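# Open the clear bag's mouth by lifting one lip

## Task

Grasp one lip of the clear, open-topped bag and raise it away from the opposite lip until it sits well above the grey pan's height and the mouth visibly gapes open. End with a gripper still holding it like that; the other arm must either be clear of the bag or also be grasping it, because touching the bag without a grasp counts against the result.

## Robot and tools

ROBOT. Two arms, left_arm and right_arm, each with a parallel two-finger gripper. The fingers point along the gripper's own +z axis and close along its y axis. end_effector_position is the spot between the finger pads, roughly 1 cm short of the tips. Images come from cam_high, cam_left_wrist and cam_right_wrist, each 672x504.

FRAMES. Scene frame: origin at table-top height, halfway between the nominal arm bases; +x points out over the table, +z up, and left_arm is on the +y side (arm names do not match image sides). Reported hand positions, orientations (end_effector_quat_wxyz), velocities and targets use the scene frame. Every offset you send is instead along the current Hand target's own axes. Real bases sit a fixed distance from nominal; a BASES line, if present, gives their true places. Printed poses can be wrong by a few cm, more at long reach.

THE 14-NUMBER ROW. Both motion tools use one row of 14 numbers covering both arms, always all 14 even if one arm stays still: left_arm dx, dy, dz, rx, ry, rz, opening, then right_arm in the same order. Each number lies in [-1, 1]. Position and rotation are offsets, not poses: 1.0 equals 0.6 m or 180 degrees, measured from that arm's Hand target at the start of the action or move. rx, ry, rz form a single rotation vector. Opening is absolute, not an offset: +1 fully open (0.094 m), -1 closed. Zero for an arm's six pose numbers re-requests its Hand target; a 0 opening is a real command (half open), so to keep a gripper as is, resend its present value (see Tool commands).

execute_actions(actions, cameras). actions is a list of actions; each action is a table of at most 15 rows, each row run for one 1/30 s step; a short table repeats its final row until 15 steps pass. All rows in an action count from the same starting Hand target, not from the row before, but each new action starts again from wherever the target now is, so repeating an offset keeps moving. An empty list just reports state and images. cameras selects images: omitted, null or ["all"] gives all, [] none; an unknown name voids the call. Its result also lists end_effector_position at some steps.

move(target, speed, blend, opening_speed, blocking, cameras). target is one 14-number row or a list of up to 15 rows; every row is an offset from the same starting Hand targets, and the gripper travels in a straight line toward each. speed is the path's top speed in m/s (0.002 to 2.9, default 0.25; rotation capped at twice that in rad/s), one value or one per target. blend (m) rounds corners between listed targets; 0 stops at each. opening_speed (0.2 or more, per second on the -1..1 scale) closes or opens gradually; use a low value on soft or fragile items like the bag. The first target's openings go out at once; later targets' openings are applied only after all arms and fingers settle there. Paths last at least 0.5 s and are cut at 10 s. blocking=false returns after about 0.5 s while the move keeps running. The result ends with a move: line giving the outcome (done, off_target, moving, held, fault) and any limits (paced means the pose was clipped, held means steps were withheld). done means at rest within 10 mm and 2 degrees; neither done nor off_target says whether anything is touched.

wait(seconds 0 to 10) lets the scene run holding the last commands. stop brakes a running move. zoom_image(camera, region [x0, y0, x1, y1] in pixels, at most 504x504) enlarges part of that camera's latest image. finished_scene(scene) ends the scene for good; give the current scene number, and only call it once the lip is held open.

CONTROLLER BEHAVIOUR. Commanded orientation is clipped to 40 degrees from the measured one each step. Hand target is your last command after clipping; grippers often stop a centimetre or more short because of friction and weight, which is not a sign of contact. Resending the target or adding the missing distance helps; waiting does not. Moves do not avoid obstacles or the other arm, the gripper lags and overshoots more when fast or the arm is nearly straight, and paths near an arm's own base can flip its shoulder, so route around it. A blocked arm keeps pushing until commanded back past its gripper.

READINGS. grip_measured is the finger opening on the command scale (last Joint positions value is metres); it may read up to 2.7 mm wide when empty and does not reveal first contact. Force reaches the limit about 0.05 below the touch reading (much further for soft material). grip_effort_nm is motor effort, negative closing, not pad force, and keeps a residue at rest. Joint torques include arm weight, carry offsets and noise, and joints 1 to 3 wrap at ±28 N m. Joint velocities saying within noise means the arm is still. Joint ranges (rad): waist -2.618 to 3.054, shoulder 0 to 3.142, elbow 0 to 3.142 (straight 2.901), wrist pitch and yaw ±1.571, wrist roll ±2.094.

AVOID. Dropping or flinging the bag, anything leaving the table, fast impacts, hard presses, arm-on-arm contact or closing on the other gripper's fingers (can fail the scene), and arm stops. Holding loads, stretching or pushing at unreachable poses heats motors: MOTOR HOT at 75 °C, fault fold at 90 °C, collapse at 100 °C. Loose objects may occasionally be nudged by outside pushes.

Each tool is called after ">>>" by a JSON object that holds its "method" and its "body", one argument or row to a line.

## Session

>>> {"method": "execute_actions", "body": {
  "actions": []
}}

Scene clock: 0.00 s.
left_arm: end_effector_position=(+0.3559, +0.3516, +0.1182) grip_measured=+1.000 grip_effort_nm=n/a end_effector_quat_wxyz=(+0.595, -0.002, +0.804, -0.008) | right_arm: end_effector_position=(+0.3727, -0.2956, +0.1119) grip_measured=+1.000 grip_effort_nm=n/a end_effector_quat_wxyz=(+0.587, +0.028, +0.808, -0.028)
Joint positions: left_arm=[-0.003 1.502 0.402 0.803 -0.033 -0.026 0.094] | right_arm=[0.071 1.528 0.412 0.8 0.112 0.023 0.094]
Joint velocities: within noise
Joint torques (N m): no reading
Heat: left arm: 30 °C; right arm: 32 °C.
Hand target: left_arm +0.3599, +0.3523, +0.1305; +0.610, -0.006, +0.792, -0.009 | right_arm +0.3740, -0.2964, +0.1157; +0.591, +0.027, +0.805, -0.032
Tool commands: left_gripper/opening=+1.0 right_gripper/opening=+1.0

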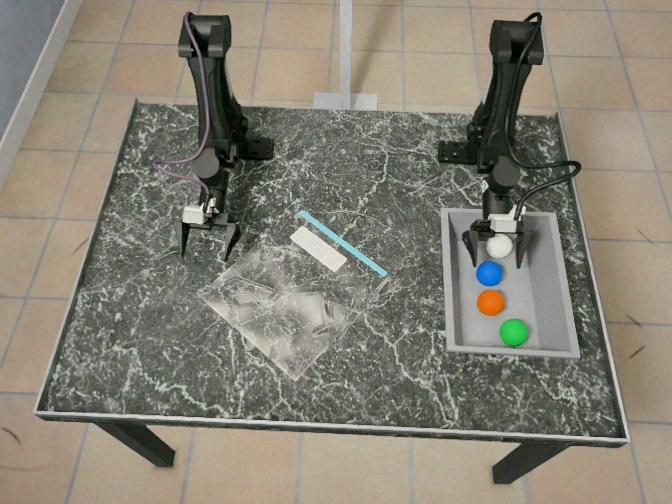

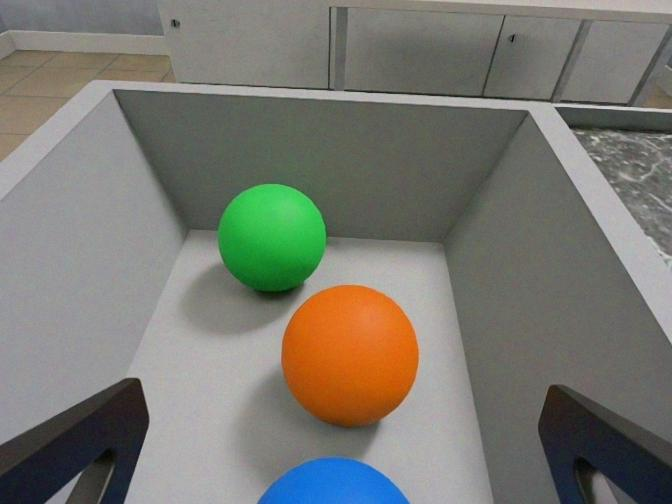

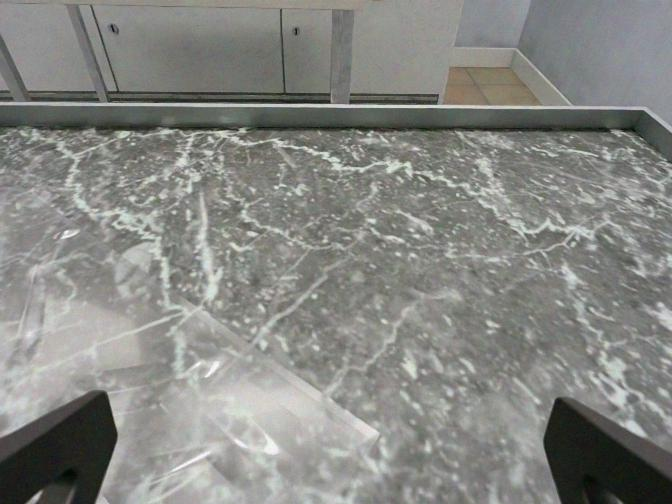

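>>> {"method": "zoom_image", "body": {
  "camera": "cam_high",
  "region": [180, 190, 420, 390]
}}

>>> {"method": "zoom_image", "body": {
  "camera": "cam_right_wrist",
  "region": [0, 150, 420, 504]
}}

Scaled by 2.100 from the camera's 672x504 image, which has a finer 960x720 frame.

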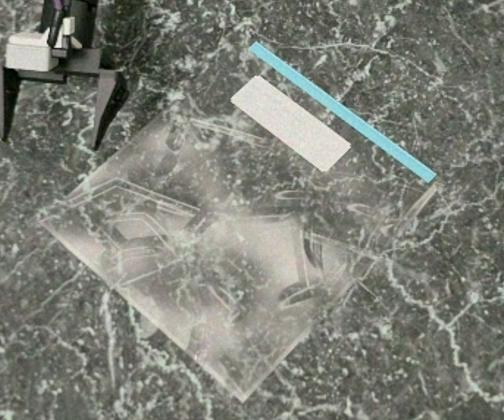

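Scaled by 1.200 from the camera's 672x504 image, which has a finer 960x720 frame.

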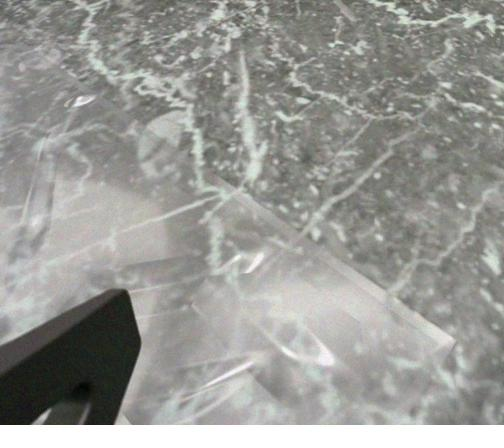

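>>> {"method": "move", "body": {
  "target": [0,0,0,0,0,0,1,-0.2,0.15,-0.2,0,0.25,0,1]
}}

Scene clock: 21.93 s.
left_arm: end_effector_position=(+0.3559, +0.3516, +0.1182) grip_measured=+1.000 grip_effort_nm=-0.007 end_effector_quat_wxyz=(+0.595, -0.002, +0.804, -0.008) | right_arm: end_effector_position=(+0.3023, -0.2000, +0.2588) grip_measured=+1.000 grip_effort_nm=-0.012 end_effector_quat_wxyz=(+0.239, +0.031, +0.970, -0.024)
Joint positions: left_arm=[-0.003 1.502 0.402 0.803 -0.033 -0.026 0.094] | right_arm=[0.415 1.536 1.694 -1.297 0.23 0.393 0.094]
Joint velocities: within noise
Joint torques (N m): left_arm=[0.03 -5.68 6.26 2.01 0.01 0.03] | right_arm=[0.17 -4.07 9.96 0.65 0 0.11]
Heat: left arm: 34 °C; right arm: 34 °C.
Hand target: left_arm +0.3599, +0.3523, +0.1305; +0.610, -0.006, +0.792, -0.009 | right_arm +0.3031, -0.1975, +0.2644; +0.238, +0.038, +0.970, -0.019
Off the commanded pose: left_arm 0.013 m, 2 deg | right_arm 0.006 m, 1 deg.
move: off_target (left_arm)

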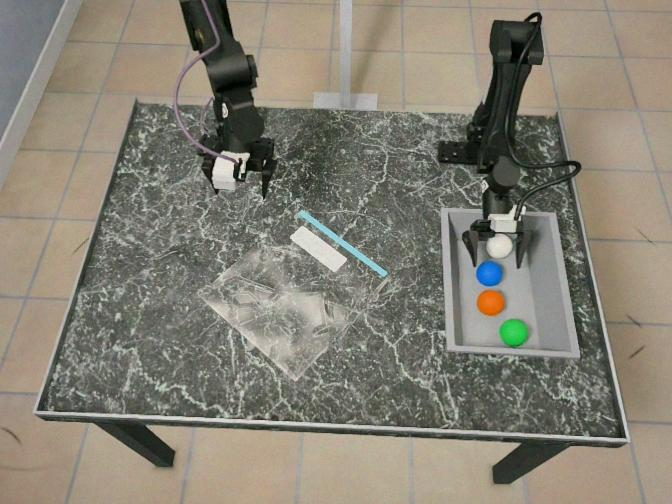

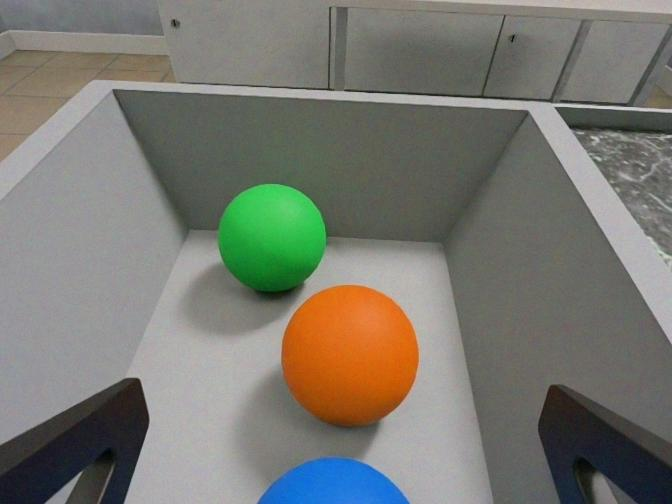

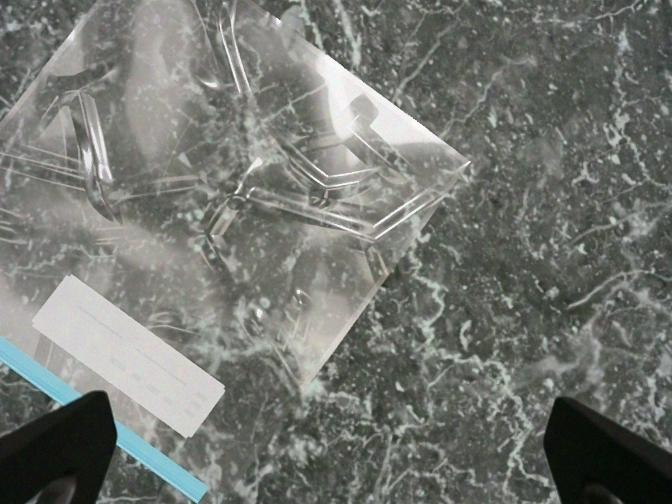

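>>> {"method": "zoom_image", "body": {
  "camera": "cam_right_wrist",
  "region": [0, 230, 336, 504]
}}

>>> {"method": "zoom_image", "body": {
  "camera": "cam_right_wrist",
  "region": [170, 300, 370, 504]
}}

Scaled by 1.500 from the camera's 672x504 image, which has a finer 960x720 frame.

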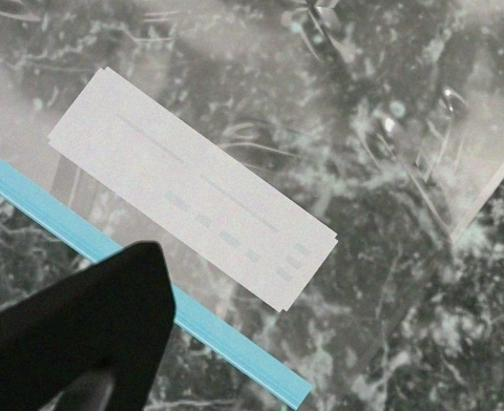

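Scaled by 2.471 from the camera's 672x504 image, which has a finer 960x720 frame.

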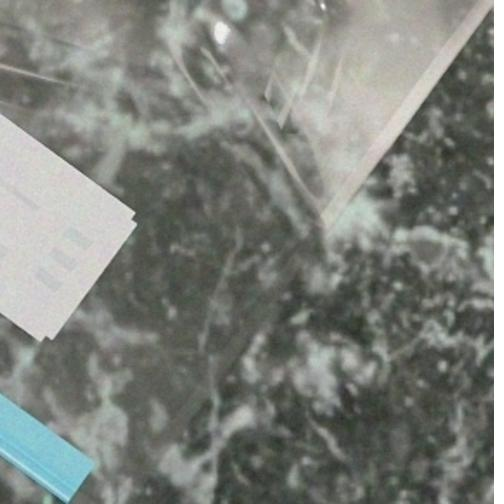

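>>> {"method": "move", "body": {
  "target": [0,0,0,0,0,0,1,0.11,0.17,-0.06,0,0.1,0,1]
}}

>>> {"method": "zoom_image", "body": {
  "camera": "cam_right_wrist",
  "region": [170, 100, 500, 370]
}}

Scene clock: 34.60 s.
left_arm: end_effector_position=(+0.3559, +0.3516, +0.1182) grip_measured=+1.000 grip_effort_nm=-0.012 end_effector_quat_wxyz=(+0.595, -0.002, +0.804, -0.008) | right_arm: end_effector_position=(+0.2350, -0.0916, +0.2609) grip_measured=+1.000 grip_effort_nm=-0.002 end_effector_quat_wxyz=(+0.141, +0.033, +0.989, +0.033)
Joint positions: left_arm=[-0.003 1.502 0.402 0.803 -0.033 -0.026 0.094] | right_arm=[0.748 1.679 1.928 -1.565 0.141 0.759 0.094]
Joint velocities: within noise
Joint torques (N m): left_arm=[0.05 -5.67 6.24 2 0.01 0.03] | right_arm=[-0.05 -4.4 9.07 0.42 -0.04 0.1]
Heat: left arm: 35 °C; right arm: 36 °C.
Hand target: left_arm +0.3599, +0.3523, +0.1305; +0.610, -0.006, +0.792, -0.009 | right_arm +0.2366, -0.0896, +0.2636; +0.083, +0.040, +0.996, -0.013
Off the commanded pose: left_arm 0.013 m, 2 deg | right_arm 0.004 m, 8 deg.
joint sent to its limit (right arm) — joint 4 (wrist pitch), lower limit. The joint targets are off in orientation, not in position.
move: off_target (left_arm, right_arm)

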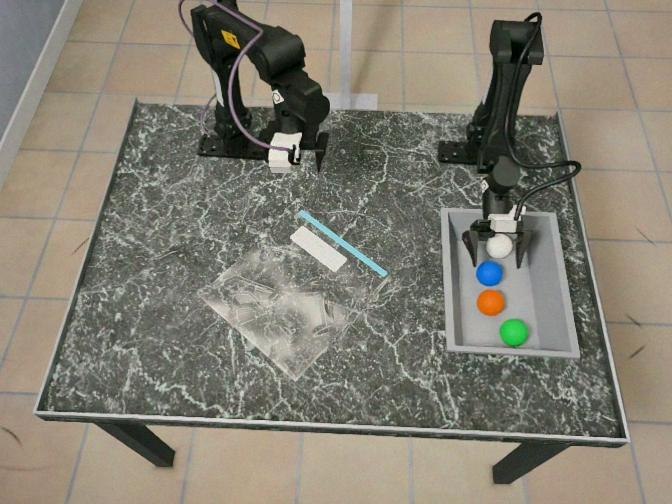

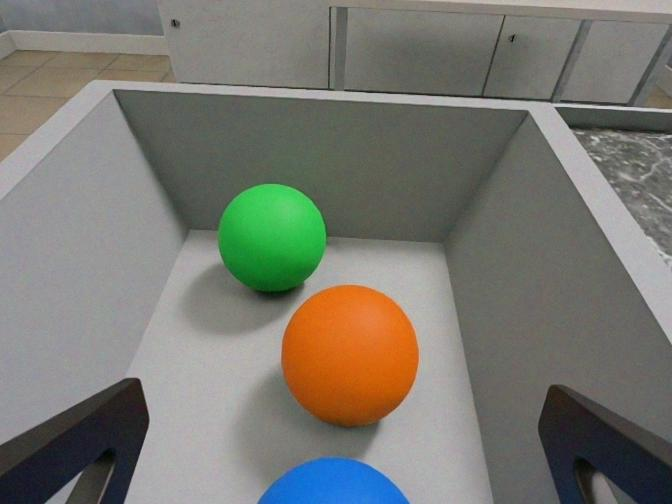

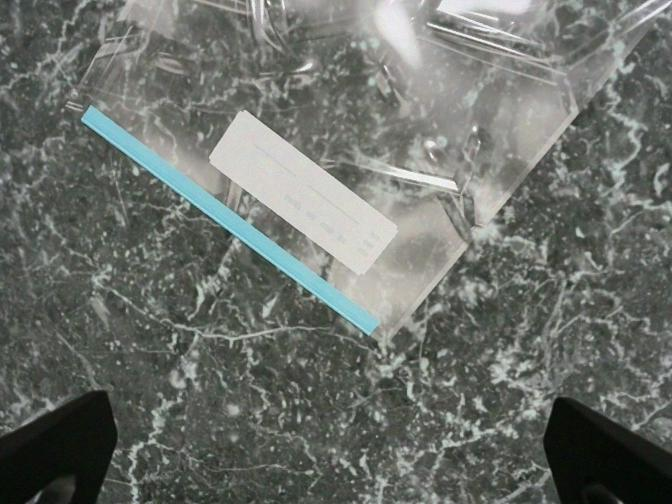

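Scaled by 1.527 from the camera's 672x504 image, which has a finer 960x720 frame.

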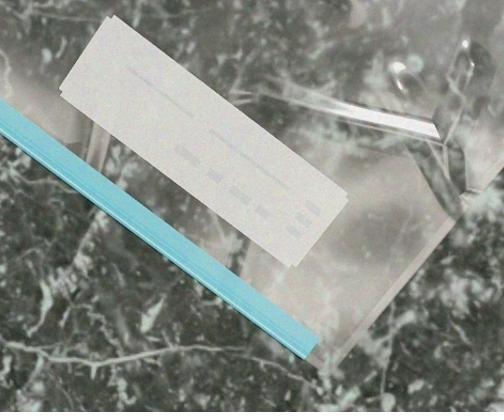

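>>> {"method": "move", "body": {
  "target": [
    [-0.193,0,-0.051,0,0,0,1,-0.05,-0.267,0.01,0,-0.08,0,1],
    [-0.159,-0.453,-0.18,0.158,0.296,0.144,1,-0.05,-0.267,0.01,0,-0.08,0,1]
  ]
}}

Scene clock: 67.53 s.
left_arm: end_effector_position=(+0.2790, +0.0835, +0.2508) grip_measured=+1.000 grip_effort_nm=-0.007 end_effector_quat_wxyz=(+0.167, +0.318, +0.931, -0.063) | right_arm: end_effector_position=(+0.2528, -0.2508, +0.2653) grip_measured=+1.000 grip_effort_nm=-0.002 end_effector_quat_wxyz=(+0.196, +0.042, +0.980, -0.022)
Joint positions: left_arm=[-0.67 1.967 2.229 -1.473 -0.008 -0.054 0.094] | right_arm=[0.26 1.398 1.638 -1.439 0.143 0.282 0.094]
Joint velocities: within noise
Joint torques (N m): left_arm=[0.12 -8.27 9.2 0.39 0.08 -0.03] | right_arm=[-0.68 -5.24 4.55 1.12 -0.06 -0.1]
Heat: left arm: 36 °C; right arm: 36 °C.
Hand target: left_arm +0.2795, +0.0832, +0.2562; +0.168, +0.311, +0.933, -0.066 | right_arm +0.2539, -0.2517, +0.2659; +0.208, +0.038, +0.977, -0.018
Off the commanded pose: left_arm 0.005 m, 1 deg | right_arm 0.002 m, 2 deg.
move: done

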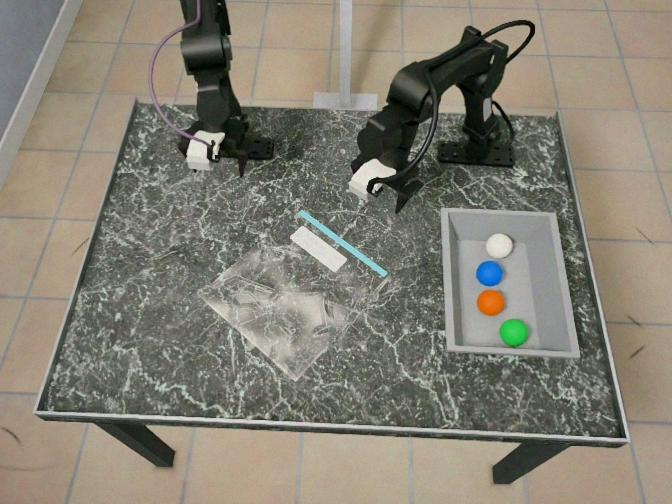

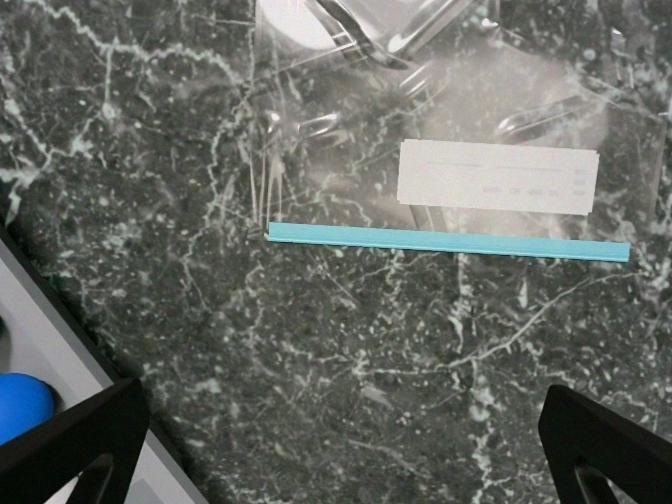

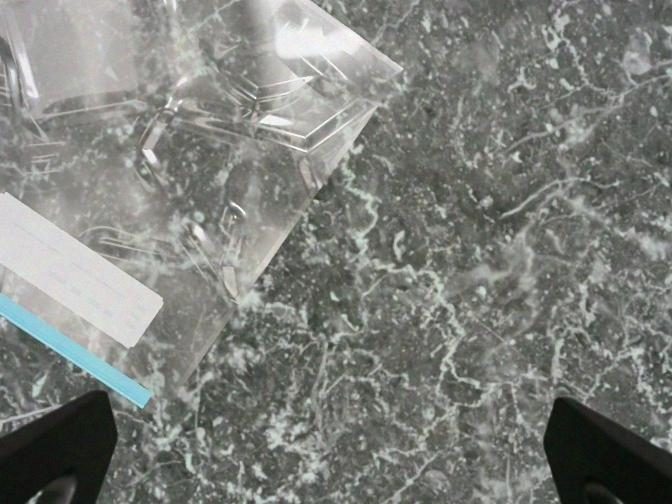

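>>> {"method": "zoom_image", "body": {
  "camera": "cam_left_wrist",
  "region": [220, 60, 500, 280]
}}

>>> {"method": "zoom_image", "body": {
  "camera": "cam_left_wrist",
  "region": [440, 80, 672, 280]
}}

Scaled by 1.800 from the camera's 672x504 image, which has a finer 960x720 frame.

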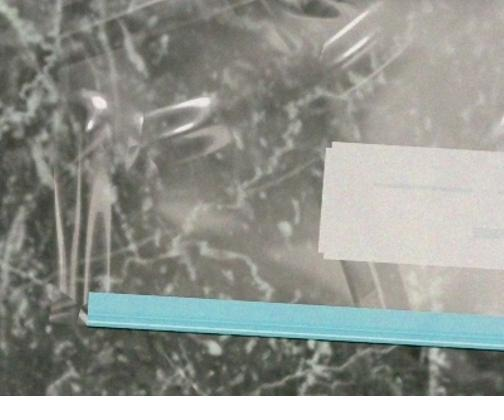

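Scaled by 2.172 from the camera's 672x504 image, which has a finer 960x720 frame.

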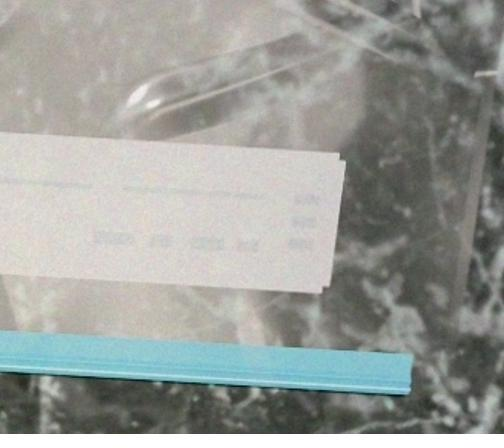

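>>> {"method": "move", "body": {
  "target": [-0.083,-0.118,0.307,0,0,0.019,1,0,0,0,0,0,0,1]
}}

>>> {"method": "zoom_image", "body": {
  "camera": "cam_left_wrist",
  "region": [100, 150, 604, 504]
}}

Scene clock: 94.33 s.
left_arm: end_effector_position=(+0.3101, -0.0298, +0.0897) grip_measured=+1.000 grip_effort_nm=-0.012 end_effector_quat_wxyz=(+0.133, +0.349, +0.926, -0.048) | right_arm: end_effector_position=(+0.2532, -0.2507, +0.2654) grip_measured=+1.000 grip_effort_nm=-0.007 end_effector_quat_wxyz=(+0.197, +0.042, +0.979, -0.022)
Joint positions: left_arm=[-0.804 2.385 2.258 -1.162 -0.039 -0.121 0.094] | right_arm=[0.26 1.398 1.638 -1.438 0.143 0.282 0.094]
Joint velocities: within noise
Joint torques (N m): left_arm=[-0.09 -12.41 9.91 0.97 -0.1 -0.06] | right_arm=[-0.68 -5.26 4.53 1.11 -0.06 -0.09]
Heat: left arm: 34 °C; right arm: 34 °C.
Hand target: left_arm +0.3242, -0.0428, +0.1028; +0.169, +0.339, +0.923, -0.061 | right_arm +0.2539, -0.2517, +0.2659; +0.208, +0.038, +0.977, -0.018
Off the commanded pose: left_arm 0.023 m, 5 deg | right_arm 0.001 m, 1 deg.
move: off_target (left_arm)

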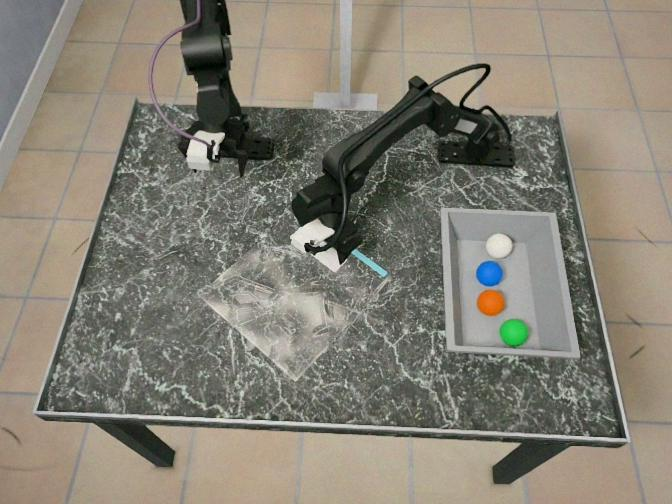

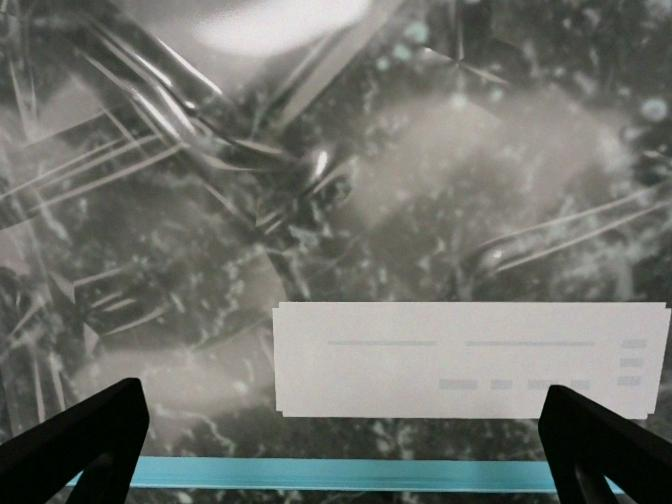

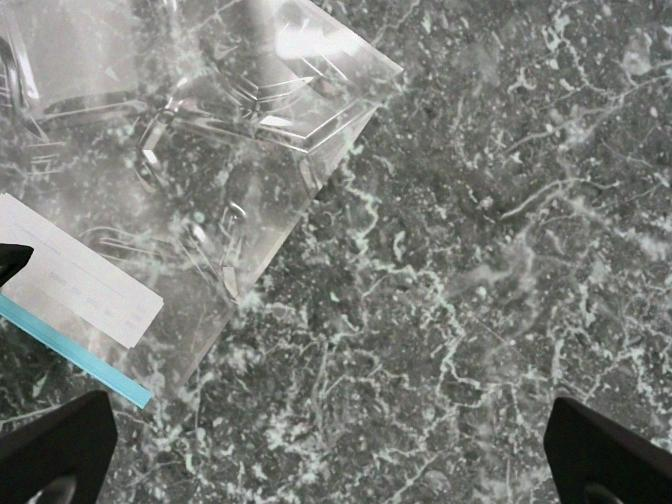

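Scaled by 1.000.

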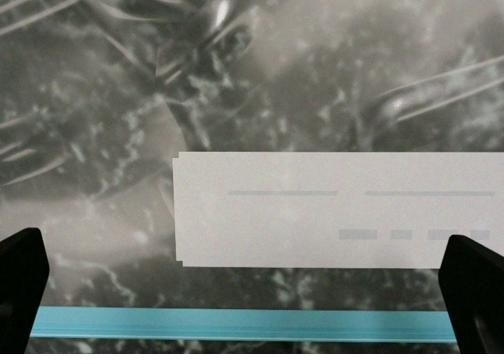

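>>> {"method": "move", "body": {
  "target": [0.07,0,0.05,0,0,0,-0.3,0,0,0,0,0,0,1],
  "cameras": ["cam_left_wrist","cam_right_wrist"]
}}

Scene clock: 113.03 s.
left_arm: end_effector_position=(+0.2968, -0.0169, +0.0429) grip_measured=-0.298 grip_effort_nm=-0.105 end_effector_quat_wxyz=(+0.136, +0.341, +0.929, -0.051) | right_arm: end_effector_position=(+0.2532, -0.2507, +0.2654) grip_measured=+1.000 grip_effort_nm=-0.007 end_effector_quat_wxyz=(+0.197, +0.042, +0.979, -0.022)
Joint positions: left_arm=[-0.807 2.286 1.898 -0.895 -0.041 -0.139 0.033] | right_arm=[0.26 1.398 1.638 -1.438 0.143 0.282 0.094]
Joint velocities: within noise
Joint torques (N m): left_arm=[-0.59 -15.77 4.88 1.04 -0.1 -0.04] | right_arm=[-0.68 -5.24 4.55 1.1 -0.06 -0.09]
Heat: left arm: 35 °C; right arm: 34 °C.
Hand target: left_arm +0.3024, -0.0242, +0.0599; +0.169, +0.339, +0.923, -0.061 | right_arm +0.2539, -0.2517, +0.2659; +0.208, +0.038, +0.977, -0.018
Off the commanded pose: left_arm 0.019 m, 4 deg | right_arm 0.001 m, 1 deg.
move: off_target (left_arm)
Images, in order (width x height): cam_left_wrist 672x504, cam_right_wrist 672x504.

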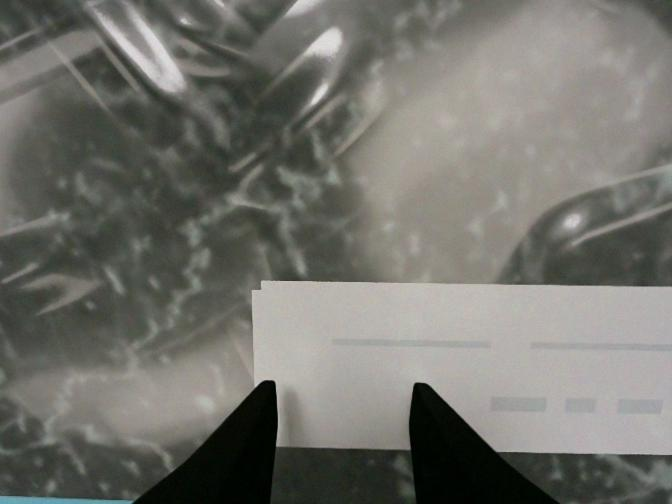

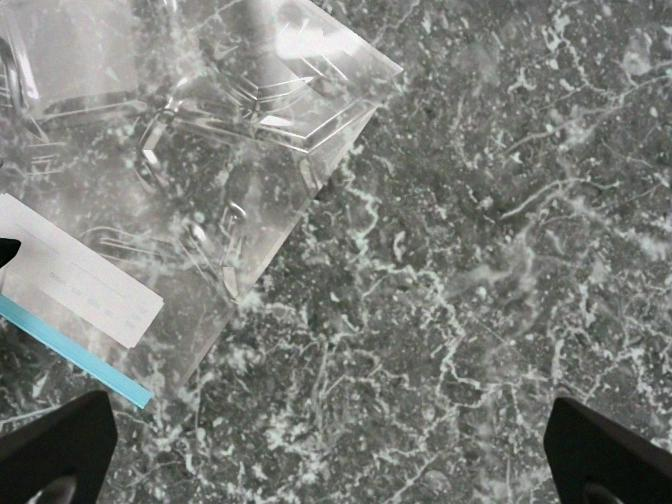

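>>> {"method": "move", "body": {
  "target": [0.048,-0.02,-0.02,0,0,0,-0.3,0,0,0,0,0,0,1],
  "cameras": ["cam_left_wrist","cam_right_wrist","cam_high"]
}}

>>> {"method": "zoom_image", "body": {
  "camera": "cam_high",
  "region": [240, 180, 420, 310]
}}

Scene clock: 118.60 s.
left_arm: end_effector_position=(+0.2625, -0.0083, +0.0434) grip_measured=-0.298 grip_effort_nm=-0.105 end_effector_quat_wxyz=(+0.135, +0.350, +0.926, -0.048) | right_arm: end_effector_position=(+0.2532, -0.2507, +0.2654) grip_measured=+1.000 grip_effort_nm=-0.007 end_effector_quat_wxyz=(+0.197, +0.042, +0.979, -0.022)
Joint positions: left_arm=[-0.854 2.169 1.709 -0.827 -0.054 -0.166 0.033] | right_arm=[0.26 1.398 1.638 -1.438 0.143 0.282 0.094]
Joint velocities: within noise
Joint torques (N m): left_arm=[0.17 -15.17 4.85 1.02 -0.11 -0.05] | right_arm=[-0.68 -5.24 4.52 1.11 -0.06 -0.1]
Heat: left arm: 36 °C; right arm: 34 °C.
Hand target: left_arm +0.2709, -0.0131, +0.0608; +0.169, +0.339, +0.923, -0.061 | right_arm +0.2539, -0.2517, +0.2659; +0.208, +0.038, +0.977, -0.018
Off the commanded pose: left_arm 0.020 m, 4 deg | right_arm 0.001 m, 1 deg.
move: off_target (left_arm)

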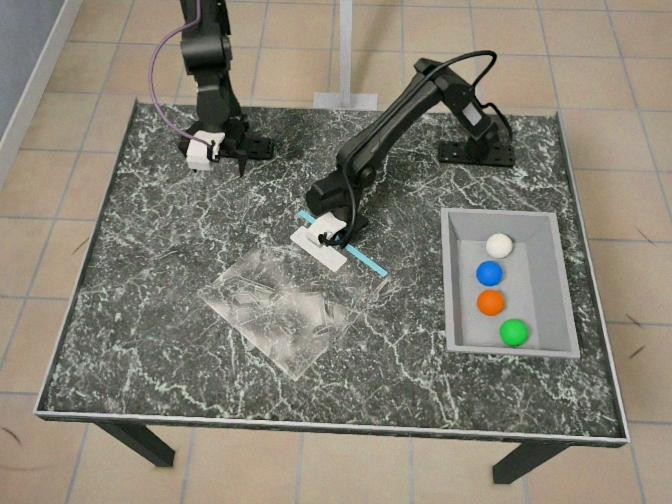

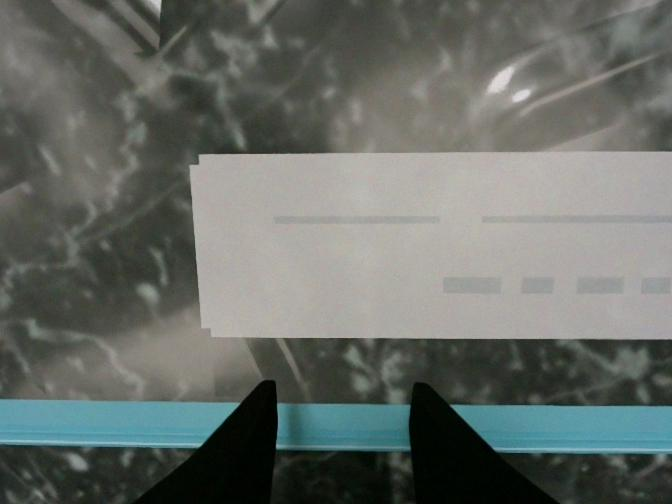

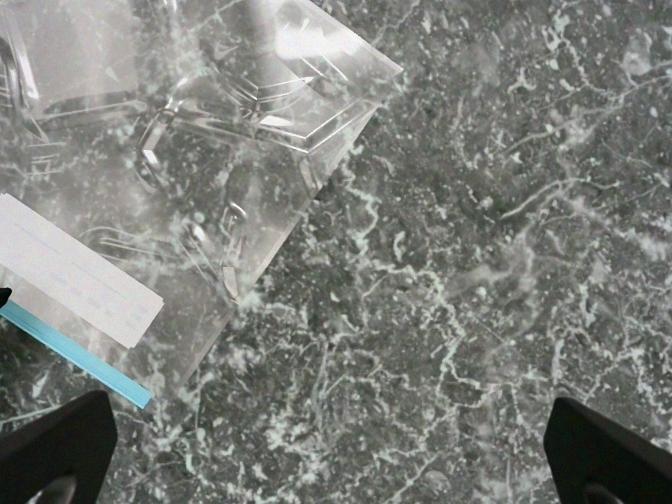

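Scaled by 2.800 from the camera's 672x504 image, which has a finer 960x720 frame.

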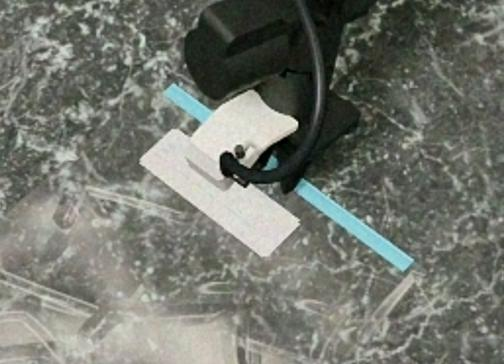

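>>> {"method": "move", "body": {
  "target": [0.02,-0.01,0.02,0,0,0,-0.3,0,0,0,0,0,0,1],
  "cameras": ["cam_left_wrist"],
  "speed": 0.05
}}

Scene clock: 129.13 s.
left_arm: end_effector_position=(+0.2558, -0.0056, +0.0278) grip_measured=-0.298 grip_effort_nm=-0.105 end_effector_quat_wxyz=(+0.135, +0.344, +0.928, -0.048) | right_arm: end_effector_position=(+0.2532, -0.2507, +0.2654) grip_measured=+1.000 grip_effort_nm=-0.007 end_effector_quat_wxyz=(+0.197, +0.042, +0.979, -0.022)
Joint positions: left_arm=[-0.863 2.162 1.634 -0.762 -0.059 -0.187 0.033] | right_arm=[0.26 1.398 1.638 -1.438 0.143 0.282 0.094]
Joint velocities: within noise
Joint torques (N m): left_arm=[-0.58 -15.04 4.77 1.03 -0.12 -0.03] | right_arm=[-0.66 -5.24 4.55 1.11 -0.06 -0.1]
Heat: left arm: 38 °C; right arm: 34 °C.
Hand target: left_arm +0.2617, -0.0132, +0.0453; +0.169, +0.339, +0.923, -0.061 | right_arm +0.2539, -0.2517, +0.2659; +0.208, +0.038, +0.977, -0.018
Off the commanded pose: left_arm 0.020 m, 4 deg | right_arm 0.001 m, 1 deg.
move: off_target (left_arm)
Images, in order (width x height): cam_left_wrist 672x504.

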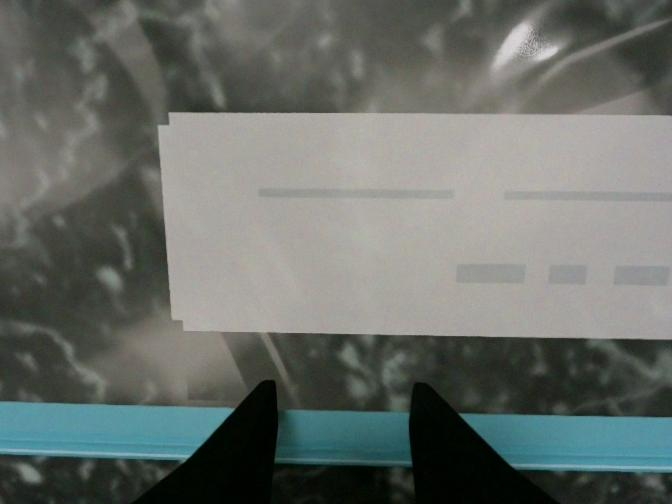

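>>> {"method": "move", "body": {
  "target": [0.022,-0.005,0.012,0,0,0,-0.3,0,0,0,0,0,0,1],
  "cameras": ["cam_left_wrist"],
  "speed": 0.05
}}

Scene clock: 134.07 s.
left_arm: end_effector_position=(+0.2519, -0.0050, +0.0260) grip_measured=-0.298 grip_effort_nm=-0.100 end_effector_quat_wxyz=(+0.150, +0.339, +0.927, -0.053) | right_arm: end_effector_position=(+0.2532, -0.2507, +0.2654) grip_measured=+1.000 grip_effort_nm=-0.012 end_effector_quat_wxyz=(+0.197, +0.042, +0.979, -0.022)
Joint positions: left_arm=[-0.873 2.128 1.562 -0.692 -0.071 -0.204 0.033] | right_arm=[0.26 1.398 1.638 -1.438 0.143 0.282 0.094]
Joint velocities: within noise
Joint torques (N m): left_arm=[-0.7 -13.39 4.15 0.96 -0.05 -0.04] | right_arm=[-0.66 -5.26 4.53 1.11 -0.06 -0.09]
Heat: left arm: 38 °C; right arm: 34 °C.
Hand target: left_arm +0.2523, -0.0092, +0.0339; +0.169, +0.339, +0.923, -0.061 | right_arm +0.2539, -0.2517, +0.2659; +0.208, +0.038, +0.977, -0.018
Off the commanded pose: left_arm 0.009 m, 2 deg | right_arm 0.001 m, 1 deg.
move: done
Images, in order (width x height): cam_left_wrist 672x504.

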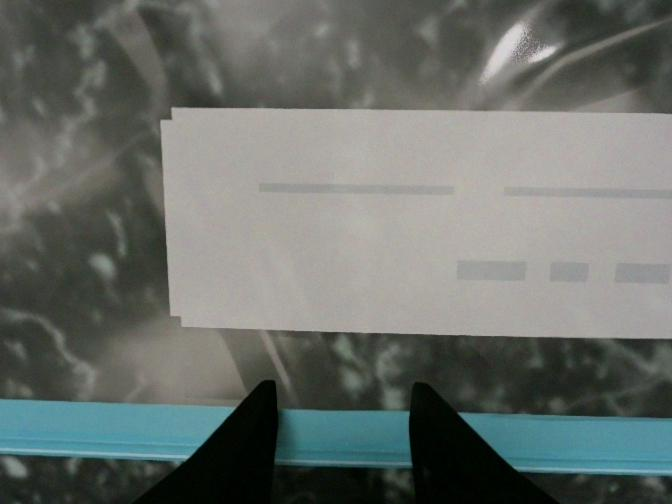

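>>> {"method": "move", "body": {
  "target": [0.012,0,0.014,0,0,0,-0.3,0,0,0,0,0,0,1],
  "cameras": ["cam_left_wrist"],
  "speed": 0.03
}}

>>> {"method": "move", "body": {
  "target": [0,0,0,0,0,0,-1,0,0,0,0,0,0,1],
  "opening_speed": 0.25,
  "cameras": ["cam_left_wrist"]
}}

Scene clock: 140.50 s.
left_arm: end_effector_position=(+0.2522, -0.0065, +0.0257) grip_measured=-0.298 grip_effort_nm=-0.100 end_effector_quat_wxyz=(+0.163, +0.337, +0.925, -0.060) | right_arm: end_effector_position=(+0.2532, -0.2507, +0.2654) grip_measured=+1.000 grip_effort_nm=-0.012 end_effector_quat_wxyz=(+0.197, +0.042, +0.979, -0.022)
Joint positions: left_arm=[-0.875 2.111 1.524 -0.642 -0.073 -0.207 0.033] | right_arm=[0.26 1.398 1.638 -1.438 0.143 0.282 0.094]
Joint velocities: within noise
Joint torques (N m): left_arm=[-0.72 -11.69 3.79 0.96 -0.05 -0.03] | right_arm=[-0.66 -5.26 4.53 1.11 -0.06 -0.1]
Heat: left arm: 37 °C; right arm: 34 °C.
Hand target: left_arm +0.2495, -0.0068, +0.0237; +0.170, +0.339, +0.923, -0.061 | right_arm +0.2539, -0.2517, +0.2659; +0.208, +0.038, +0.977, -0.018
Off the commanded pose: left_arm 0.004 m, 1 deg | right_arm 0.001 m, 1 deg.
move: done
Images, in order (width x height): cam_left_wrist 672x504.

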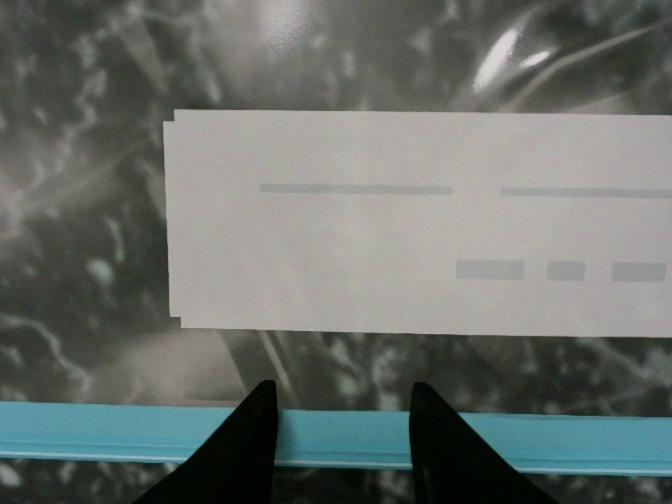

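Scene clock: 143.80 s.
left_arm: end_effector_position=(+0.2519, -0.0098, +0.0260) grip_measured=-0.980 grip_effort_nm=-1.033 end_effector_quat_wxyz=(+0.167, +0.339, +0.924, -0.064) | right_arm: end_effector_position=(+0.2532, -0.2507, +0.2654) grip_measured=+1.000 grip_effort_nm=-0.007 end_effector_quat_wxyz=(+0.197, +0.042, +0.979, -0.022)
Joint positions: left_arm=[-0.88 2.111 1.521 -0.628 -0.073 -0.207 0.001] | right_arm=[0.26 1.398 1.638 -1.438 0.143 0.282 0.094]
Joint velocities: within noise
Joint torques (N m): left_arm=[-0.27 -11.7 3.95 0.82 -0.06 -0.04] | right_arm=[-0.65 -5.24 4.53 1.11 -0.06 -0.1]
Heat: left arm: 37 °C; right arm: 34 °C.
Hand target: left_arm +0.2494, -0.0067, +0.0236; +0.169, +0.339, +0.923, -0.061 | right_arm +0.2539, -0.2517, +0.2659; +0.208, +0.038, +0.977, -0.018
Off the commanded pose: left_arm 0.005 m, 0 deg | right_arm 0.001 m, 1 deg.
move: done
Images, in order (width x height): cam_left_wrist 672x504.

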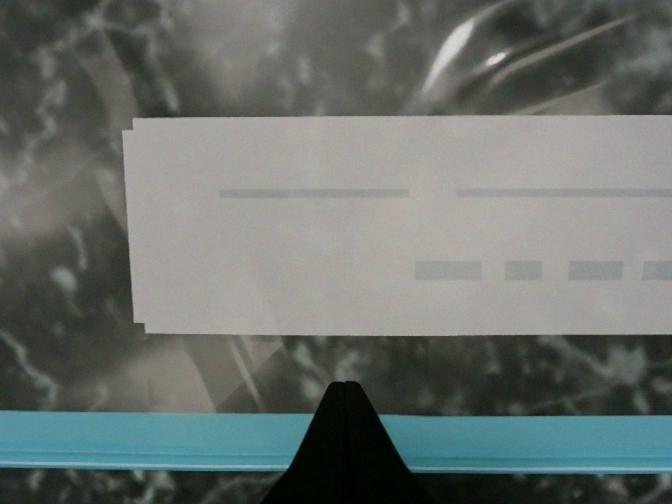

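>>> {"method": "move", "body": {
  "target": [-0.023,0,-0.063,0,0,0,-1,0,0,0,0,0,0,1],
  "cameras": ["cam_left_wrist"],
  "speed": 0.05
}}

Scene clock: 149.30 s.
left_arm: end_effector_position=(+0.2434, +0.0015, +0.0341) grip_measured=-0.980 grip_effort_nm=-1.043 end_effector_quat_wxyz=(+0.144, +0.343, +0.927, -0.049) | right_arm: end_effector_position=(+0.2532, -0.2507, +0.2654) grip_measured=+1.000 grip_effort_nm=-0.012 end_effector_quat_wxyz=(+0.197, +0.042, +0.979, -0.022)
Joint positions: left_arm=[-0.88 2.092 1.544 -0.726 -0.073 -0.204 0.001] | right_arm=[0.26 1.398 1.638 -1.438 0.143 0.282 0.094]
Joint velocities: within noise
Joint torques (N m): left_arm=[-0.34 -14.43 9.5 0.29 -0.06 -0.03] | right_arm=[-0.66 -5.26 4.52 1.1 -0.07 -0.09]
Heat: left arm: 37 °C; right arm: 34 °C.
Hand target: left_arm +0.2490, -0.0065, +0.0638; +0.169, +0.339, +0.923, -0.061 | right_arm +0.2539, -0.2517, +0.2659; +0.208, +0.038, +0.977, -0.018
Off the commanded pose: left_arm 0.031 m, 3 deg | right_arm 0.001 m, 1 deg.
move: off_target (left_arm)
Images, in order (width x height): cam_left_wrist 672x504.

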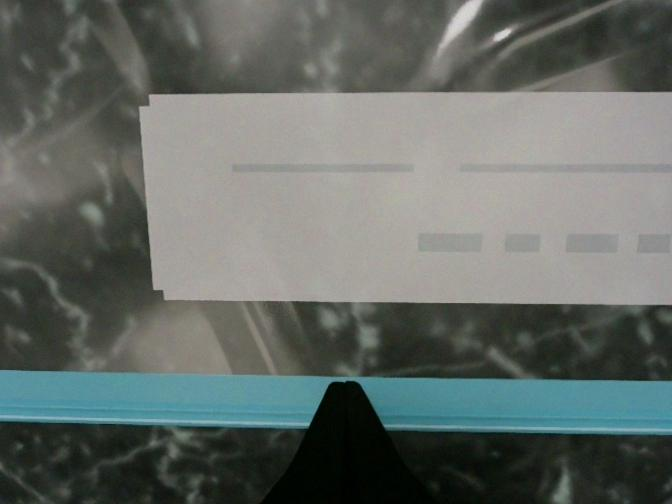

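>>> {"method": "move", "body": {
  "target": [
    [0,0.01,0,0,0,0,0.7,0,0,0,0,0,0,1],
    [0.028,0.01,0.075,0,0,0,0.7,0,0,0,0,0,0,1]
  ],
  "cameras": ["cam_left_wrist"],
  "speed": 0.05
}}

>>> {"method": "move", "body": {
  "target": [0,0,0,0,0,0,-1,0,0,0,0,0,0,1],
  "opening_speed": 0.3,
  "cameras": ["cam_left_wrist","cam_high"]
}}

Scene clock: 157.07 s.
left_arm: end_effector_position=(+0.2516, -0.0042, +0.0266) grip_measured=+0.698 grip_effort_nm=0.090 end_effector_quat_wxyz=(+0.169, +0.335, +0.925, -0.064) | right_arm: end_effector_position=(+0.2532, -0.2507, +0.2654) grip_measured=+1.000 grip_effort_nm=-0.007 end_effector_quat_wxyz=(+0.197, +0.042, +0.979, -0.022)
Joint positions: left_arm=[-0.873 2.092 1.493 -0.616 -0.073 -0.207 0.08] | right_arm=[0.26 1.398 1.638 -1.438 0.143 0.282 0.094]
Joint velocities: within noise
Joint torques (N m): left_arm=[0.42 -9.46 4.18 1.04 -0.02 0.1] | right_arm=[-0.66 -5.26 4.55 1.11 -0.06 -0.09]
Heat: left arm: 39 °C; right arm: 34 °C.
Hand target: left_arm +0.2532, -0.0020, +0.0159; +0.170, +0.339, +0.923, -0.061 | right_arm +0.2539, -0.2517, +0.2659; +0.208, +0.038, +0.977, -0.018
Off the commanded pose: left_arm 0.011 m, 1 deg | right_arm 0.001 m, 1 deg.
move: off_target (left_arm)
Images, in order (width x height): cam_left_wrist 672x504.

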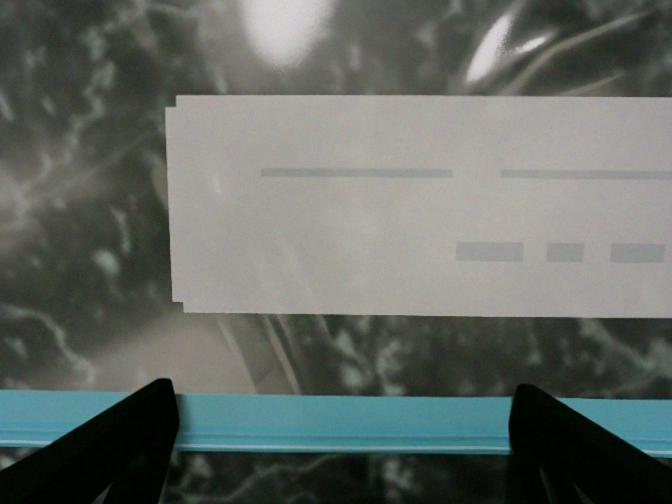

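Scene clock: 163.23 s.
left_arm: end_effector_position=(+0.2522, -0.0059, +0.0268) grip_measured=-0.980 grip_effort_nm=-1.038 end_effector_quat_wxyz=(+0.171, +0.336, +0.924, -0.067) | right_arm: end_effector_position=(+0.2532, -0.2507, +0.2654) grip_measured=+1.000 grip_effort_nm=-0.007 end_effector_quat_wxyz=(+0.197, +0.042, +0.979, -0.022)
Joint positions: left_arm=[-0.873 2.092 1.491 -0.607 -0.07 -0.205 0.001] | right_arm=[0.26 1.398 1.638 -1.438 0.143 0.282 0.094]
Joint velocities: within noise
Joint torques (N m): left_arm=[0.43 -9.47 4.26 0.96 -0.03 0.09] | right_arm=[-0.66 -5.26 4.53 1.11 -0.06 -0.1]
Heat: left arm: 38 °C; right arm: 34 °C.
Hand target: left_arm +0.2532, -0.0020, +0.0159; +0.170, +0.339, +0.923, -0.061 | right_arm +0.2539, -0.2517, +0.2659; +0.208, +0.038, +0.977, -0.018
Off the commanded pose: left_arm 0.012 m, 1 deg | right_arm 0.001 m, 1 deg.
move: off_target (left_arm)
Images, in order (width x height): cam_high 672x504, cam_left_wrist 672x504.

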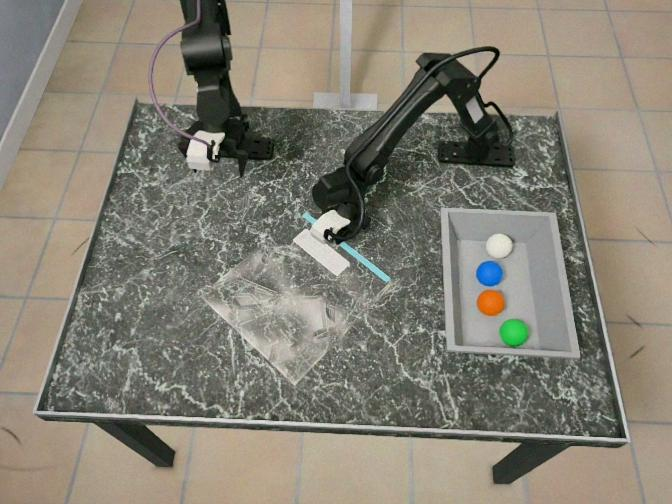

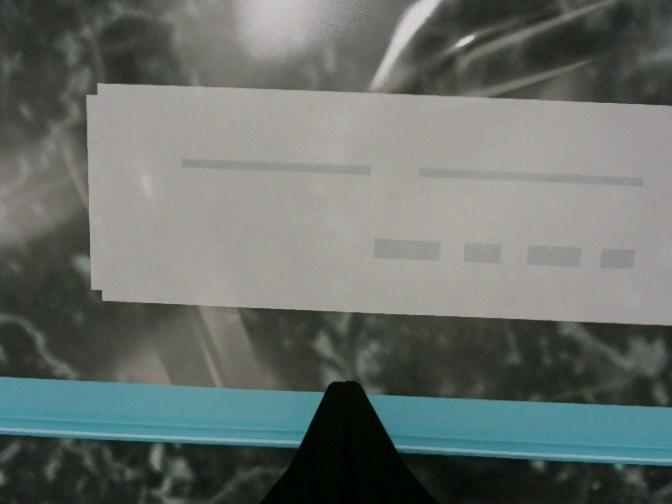

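>>> {"method": "move", "body": {
  "target": [-0.04,0,-0.13,0,0,0,1,0,0,0,0,0,0,1],
  "cameras": ["cam_left_wrist","cam_right_wrist"]
}}

>>> {"method": "zoom_image", "body": {
  "camera": "cam_left_wrist",
  "region": [168, 0, 672, 504]
}}

Scene clock: 172.10 s.
left_arm: end_effector_position=(+0.2455, +0.0042, +0.0764) grip_measured=+0.998 grip_effort_nm=0.090 end_effector_quat_wxyz=(+0.153, +0.338, +0.927, -0.055) | right_arm: end_effector_position=(+0.2532, -0.2507, +0.2654) grip_measured=+1.000 grip_effort_nm=-0.007 end_effector_quat_wxyz=(+0.197, +0.042, +0.979, -0.022)
Joint positions: left_arm=[-0.871 2.031 1.619 -0.84 -0.07 -0.204 0.094] | right_arm=[0.26 1.398 1.638 -1.438 0.143 0.282 0.094]
Joint velocities: within noise
Joint torques (N m): left_arm=[-0.03 -12.67 9.11 0.32 -0.04 0.06] | right_arm=[-0.68 -5.26 4.53 1.11 -0.06 -0.1]
Heat: left arm: 38 °C; right arm: 34 °C.
Hand target: left_arm +0.2491, +0.0013, +0.0972; +0.169, +0.339, +0.923, -0.061 | right_arm +0.2539, -0.2517, +0.2659; +0.208, +0.038, +0.977, -0.018
Off the commanded pose: left_arm 0.021 m, 2 deg | right_arm 0.001 m, 1 deg.
move: off_target (left_arm)
Images, in order (width x height): cam_left_wrist 672x504, cam_right_wrist 672x504.

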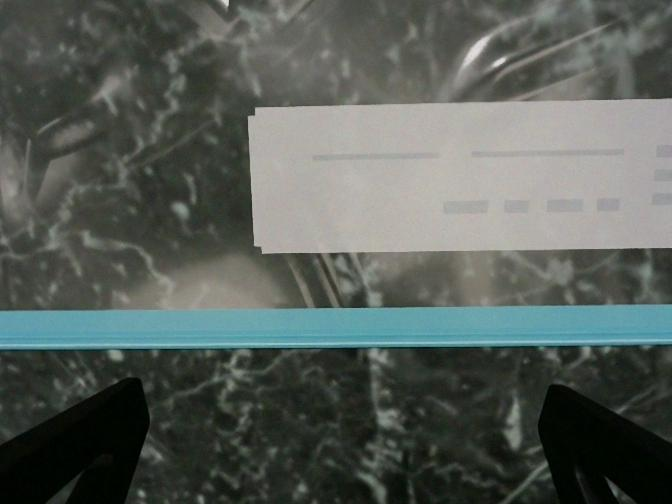

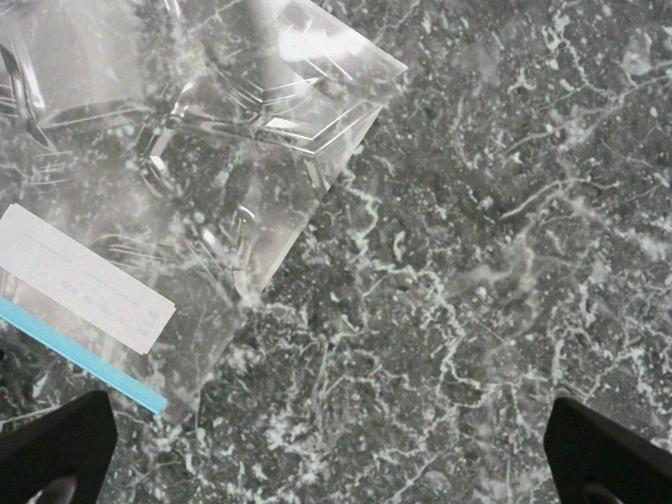

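Scaled by 1.000.

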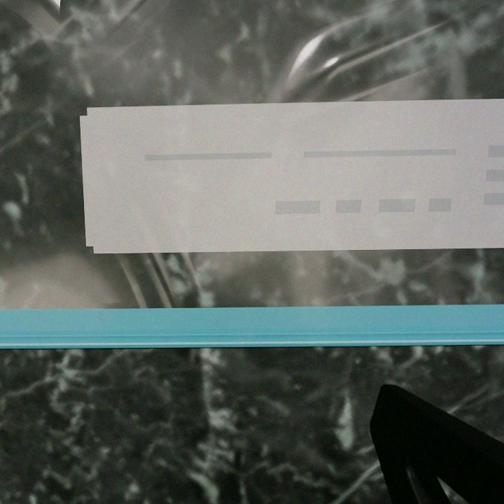

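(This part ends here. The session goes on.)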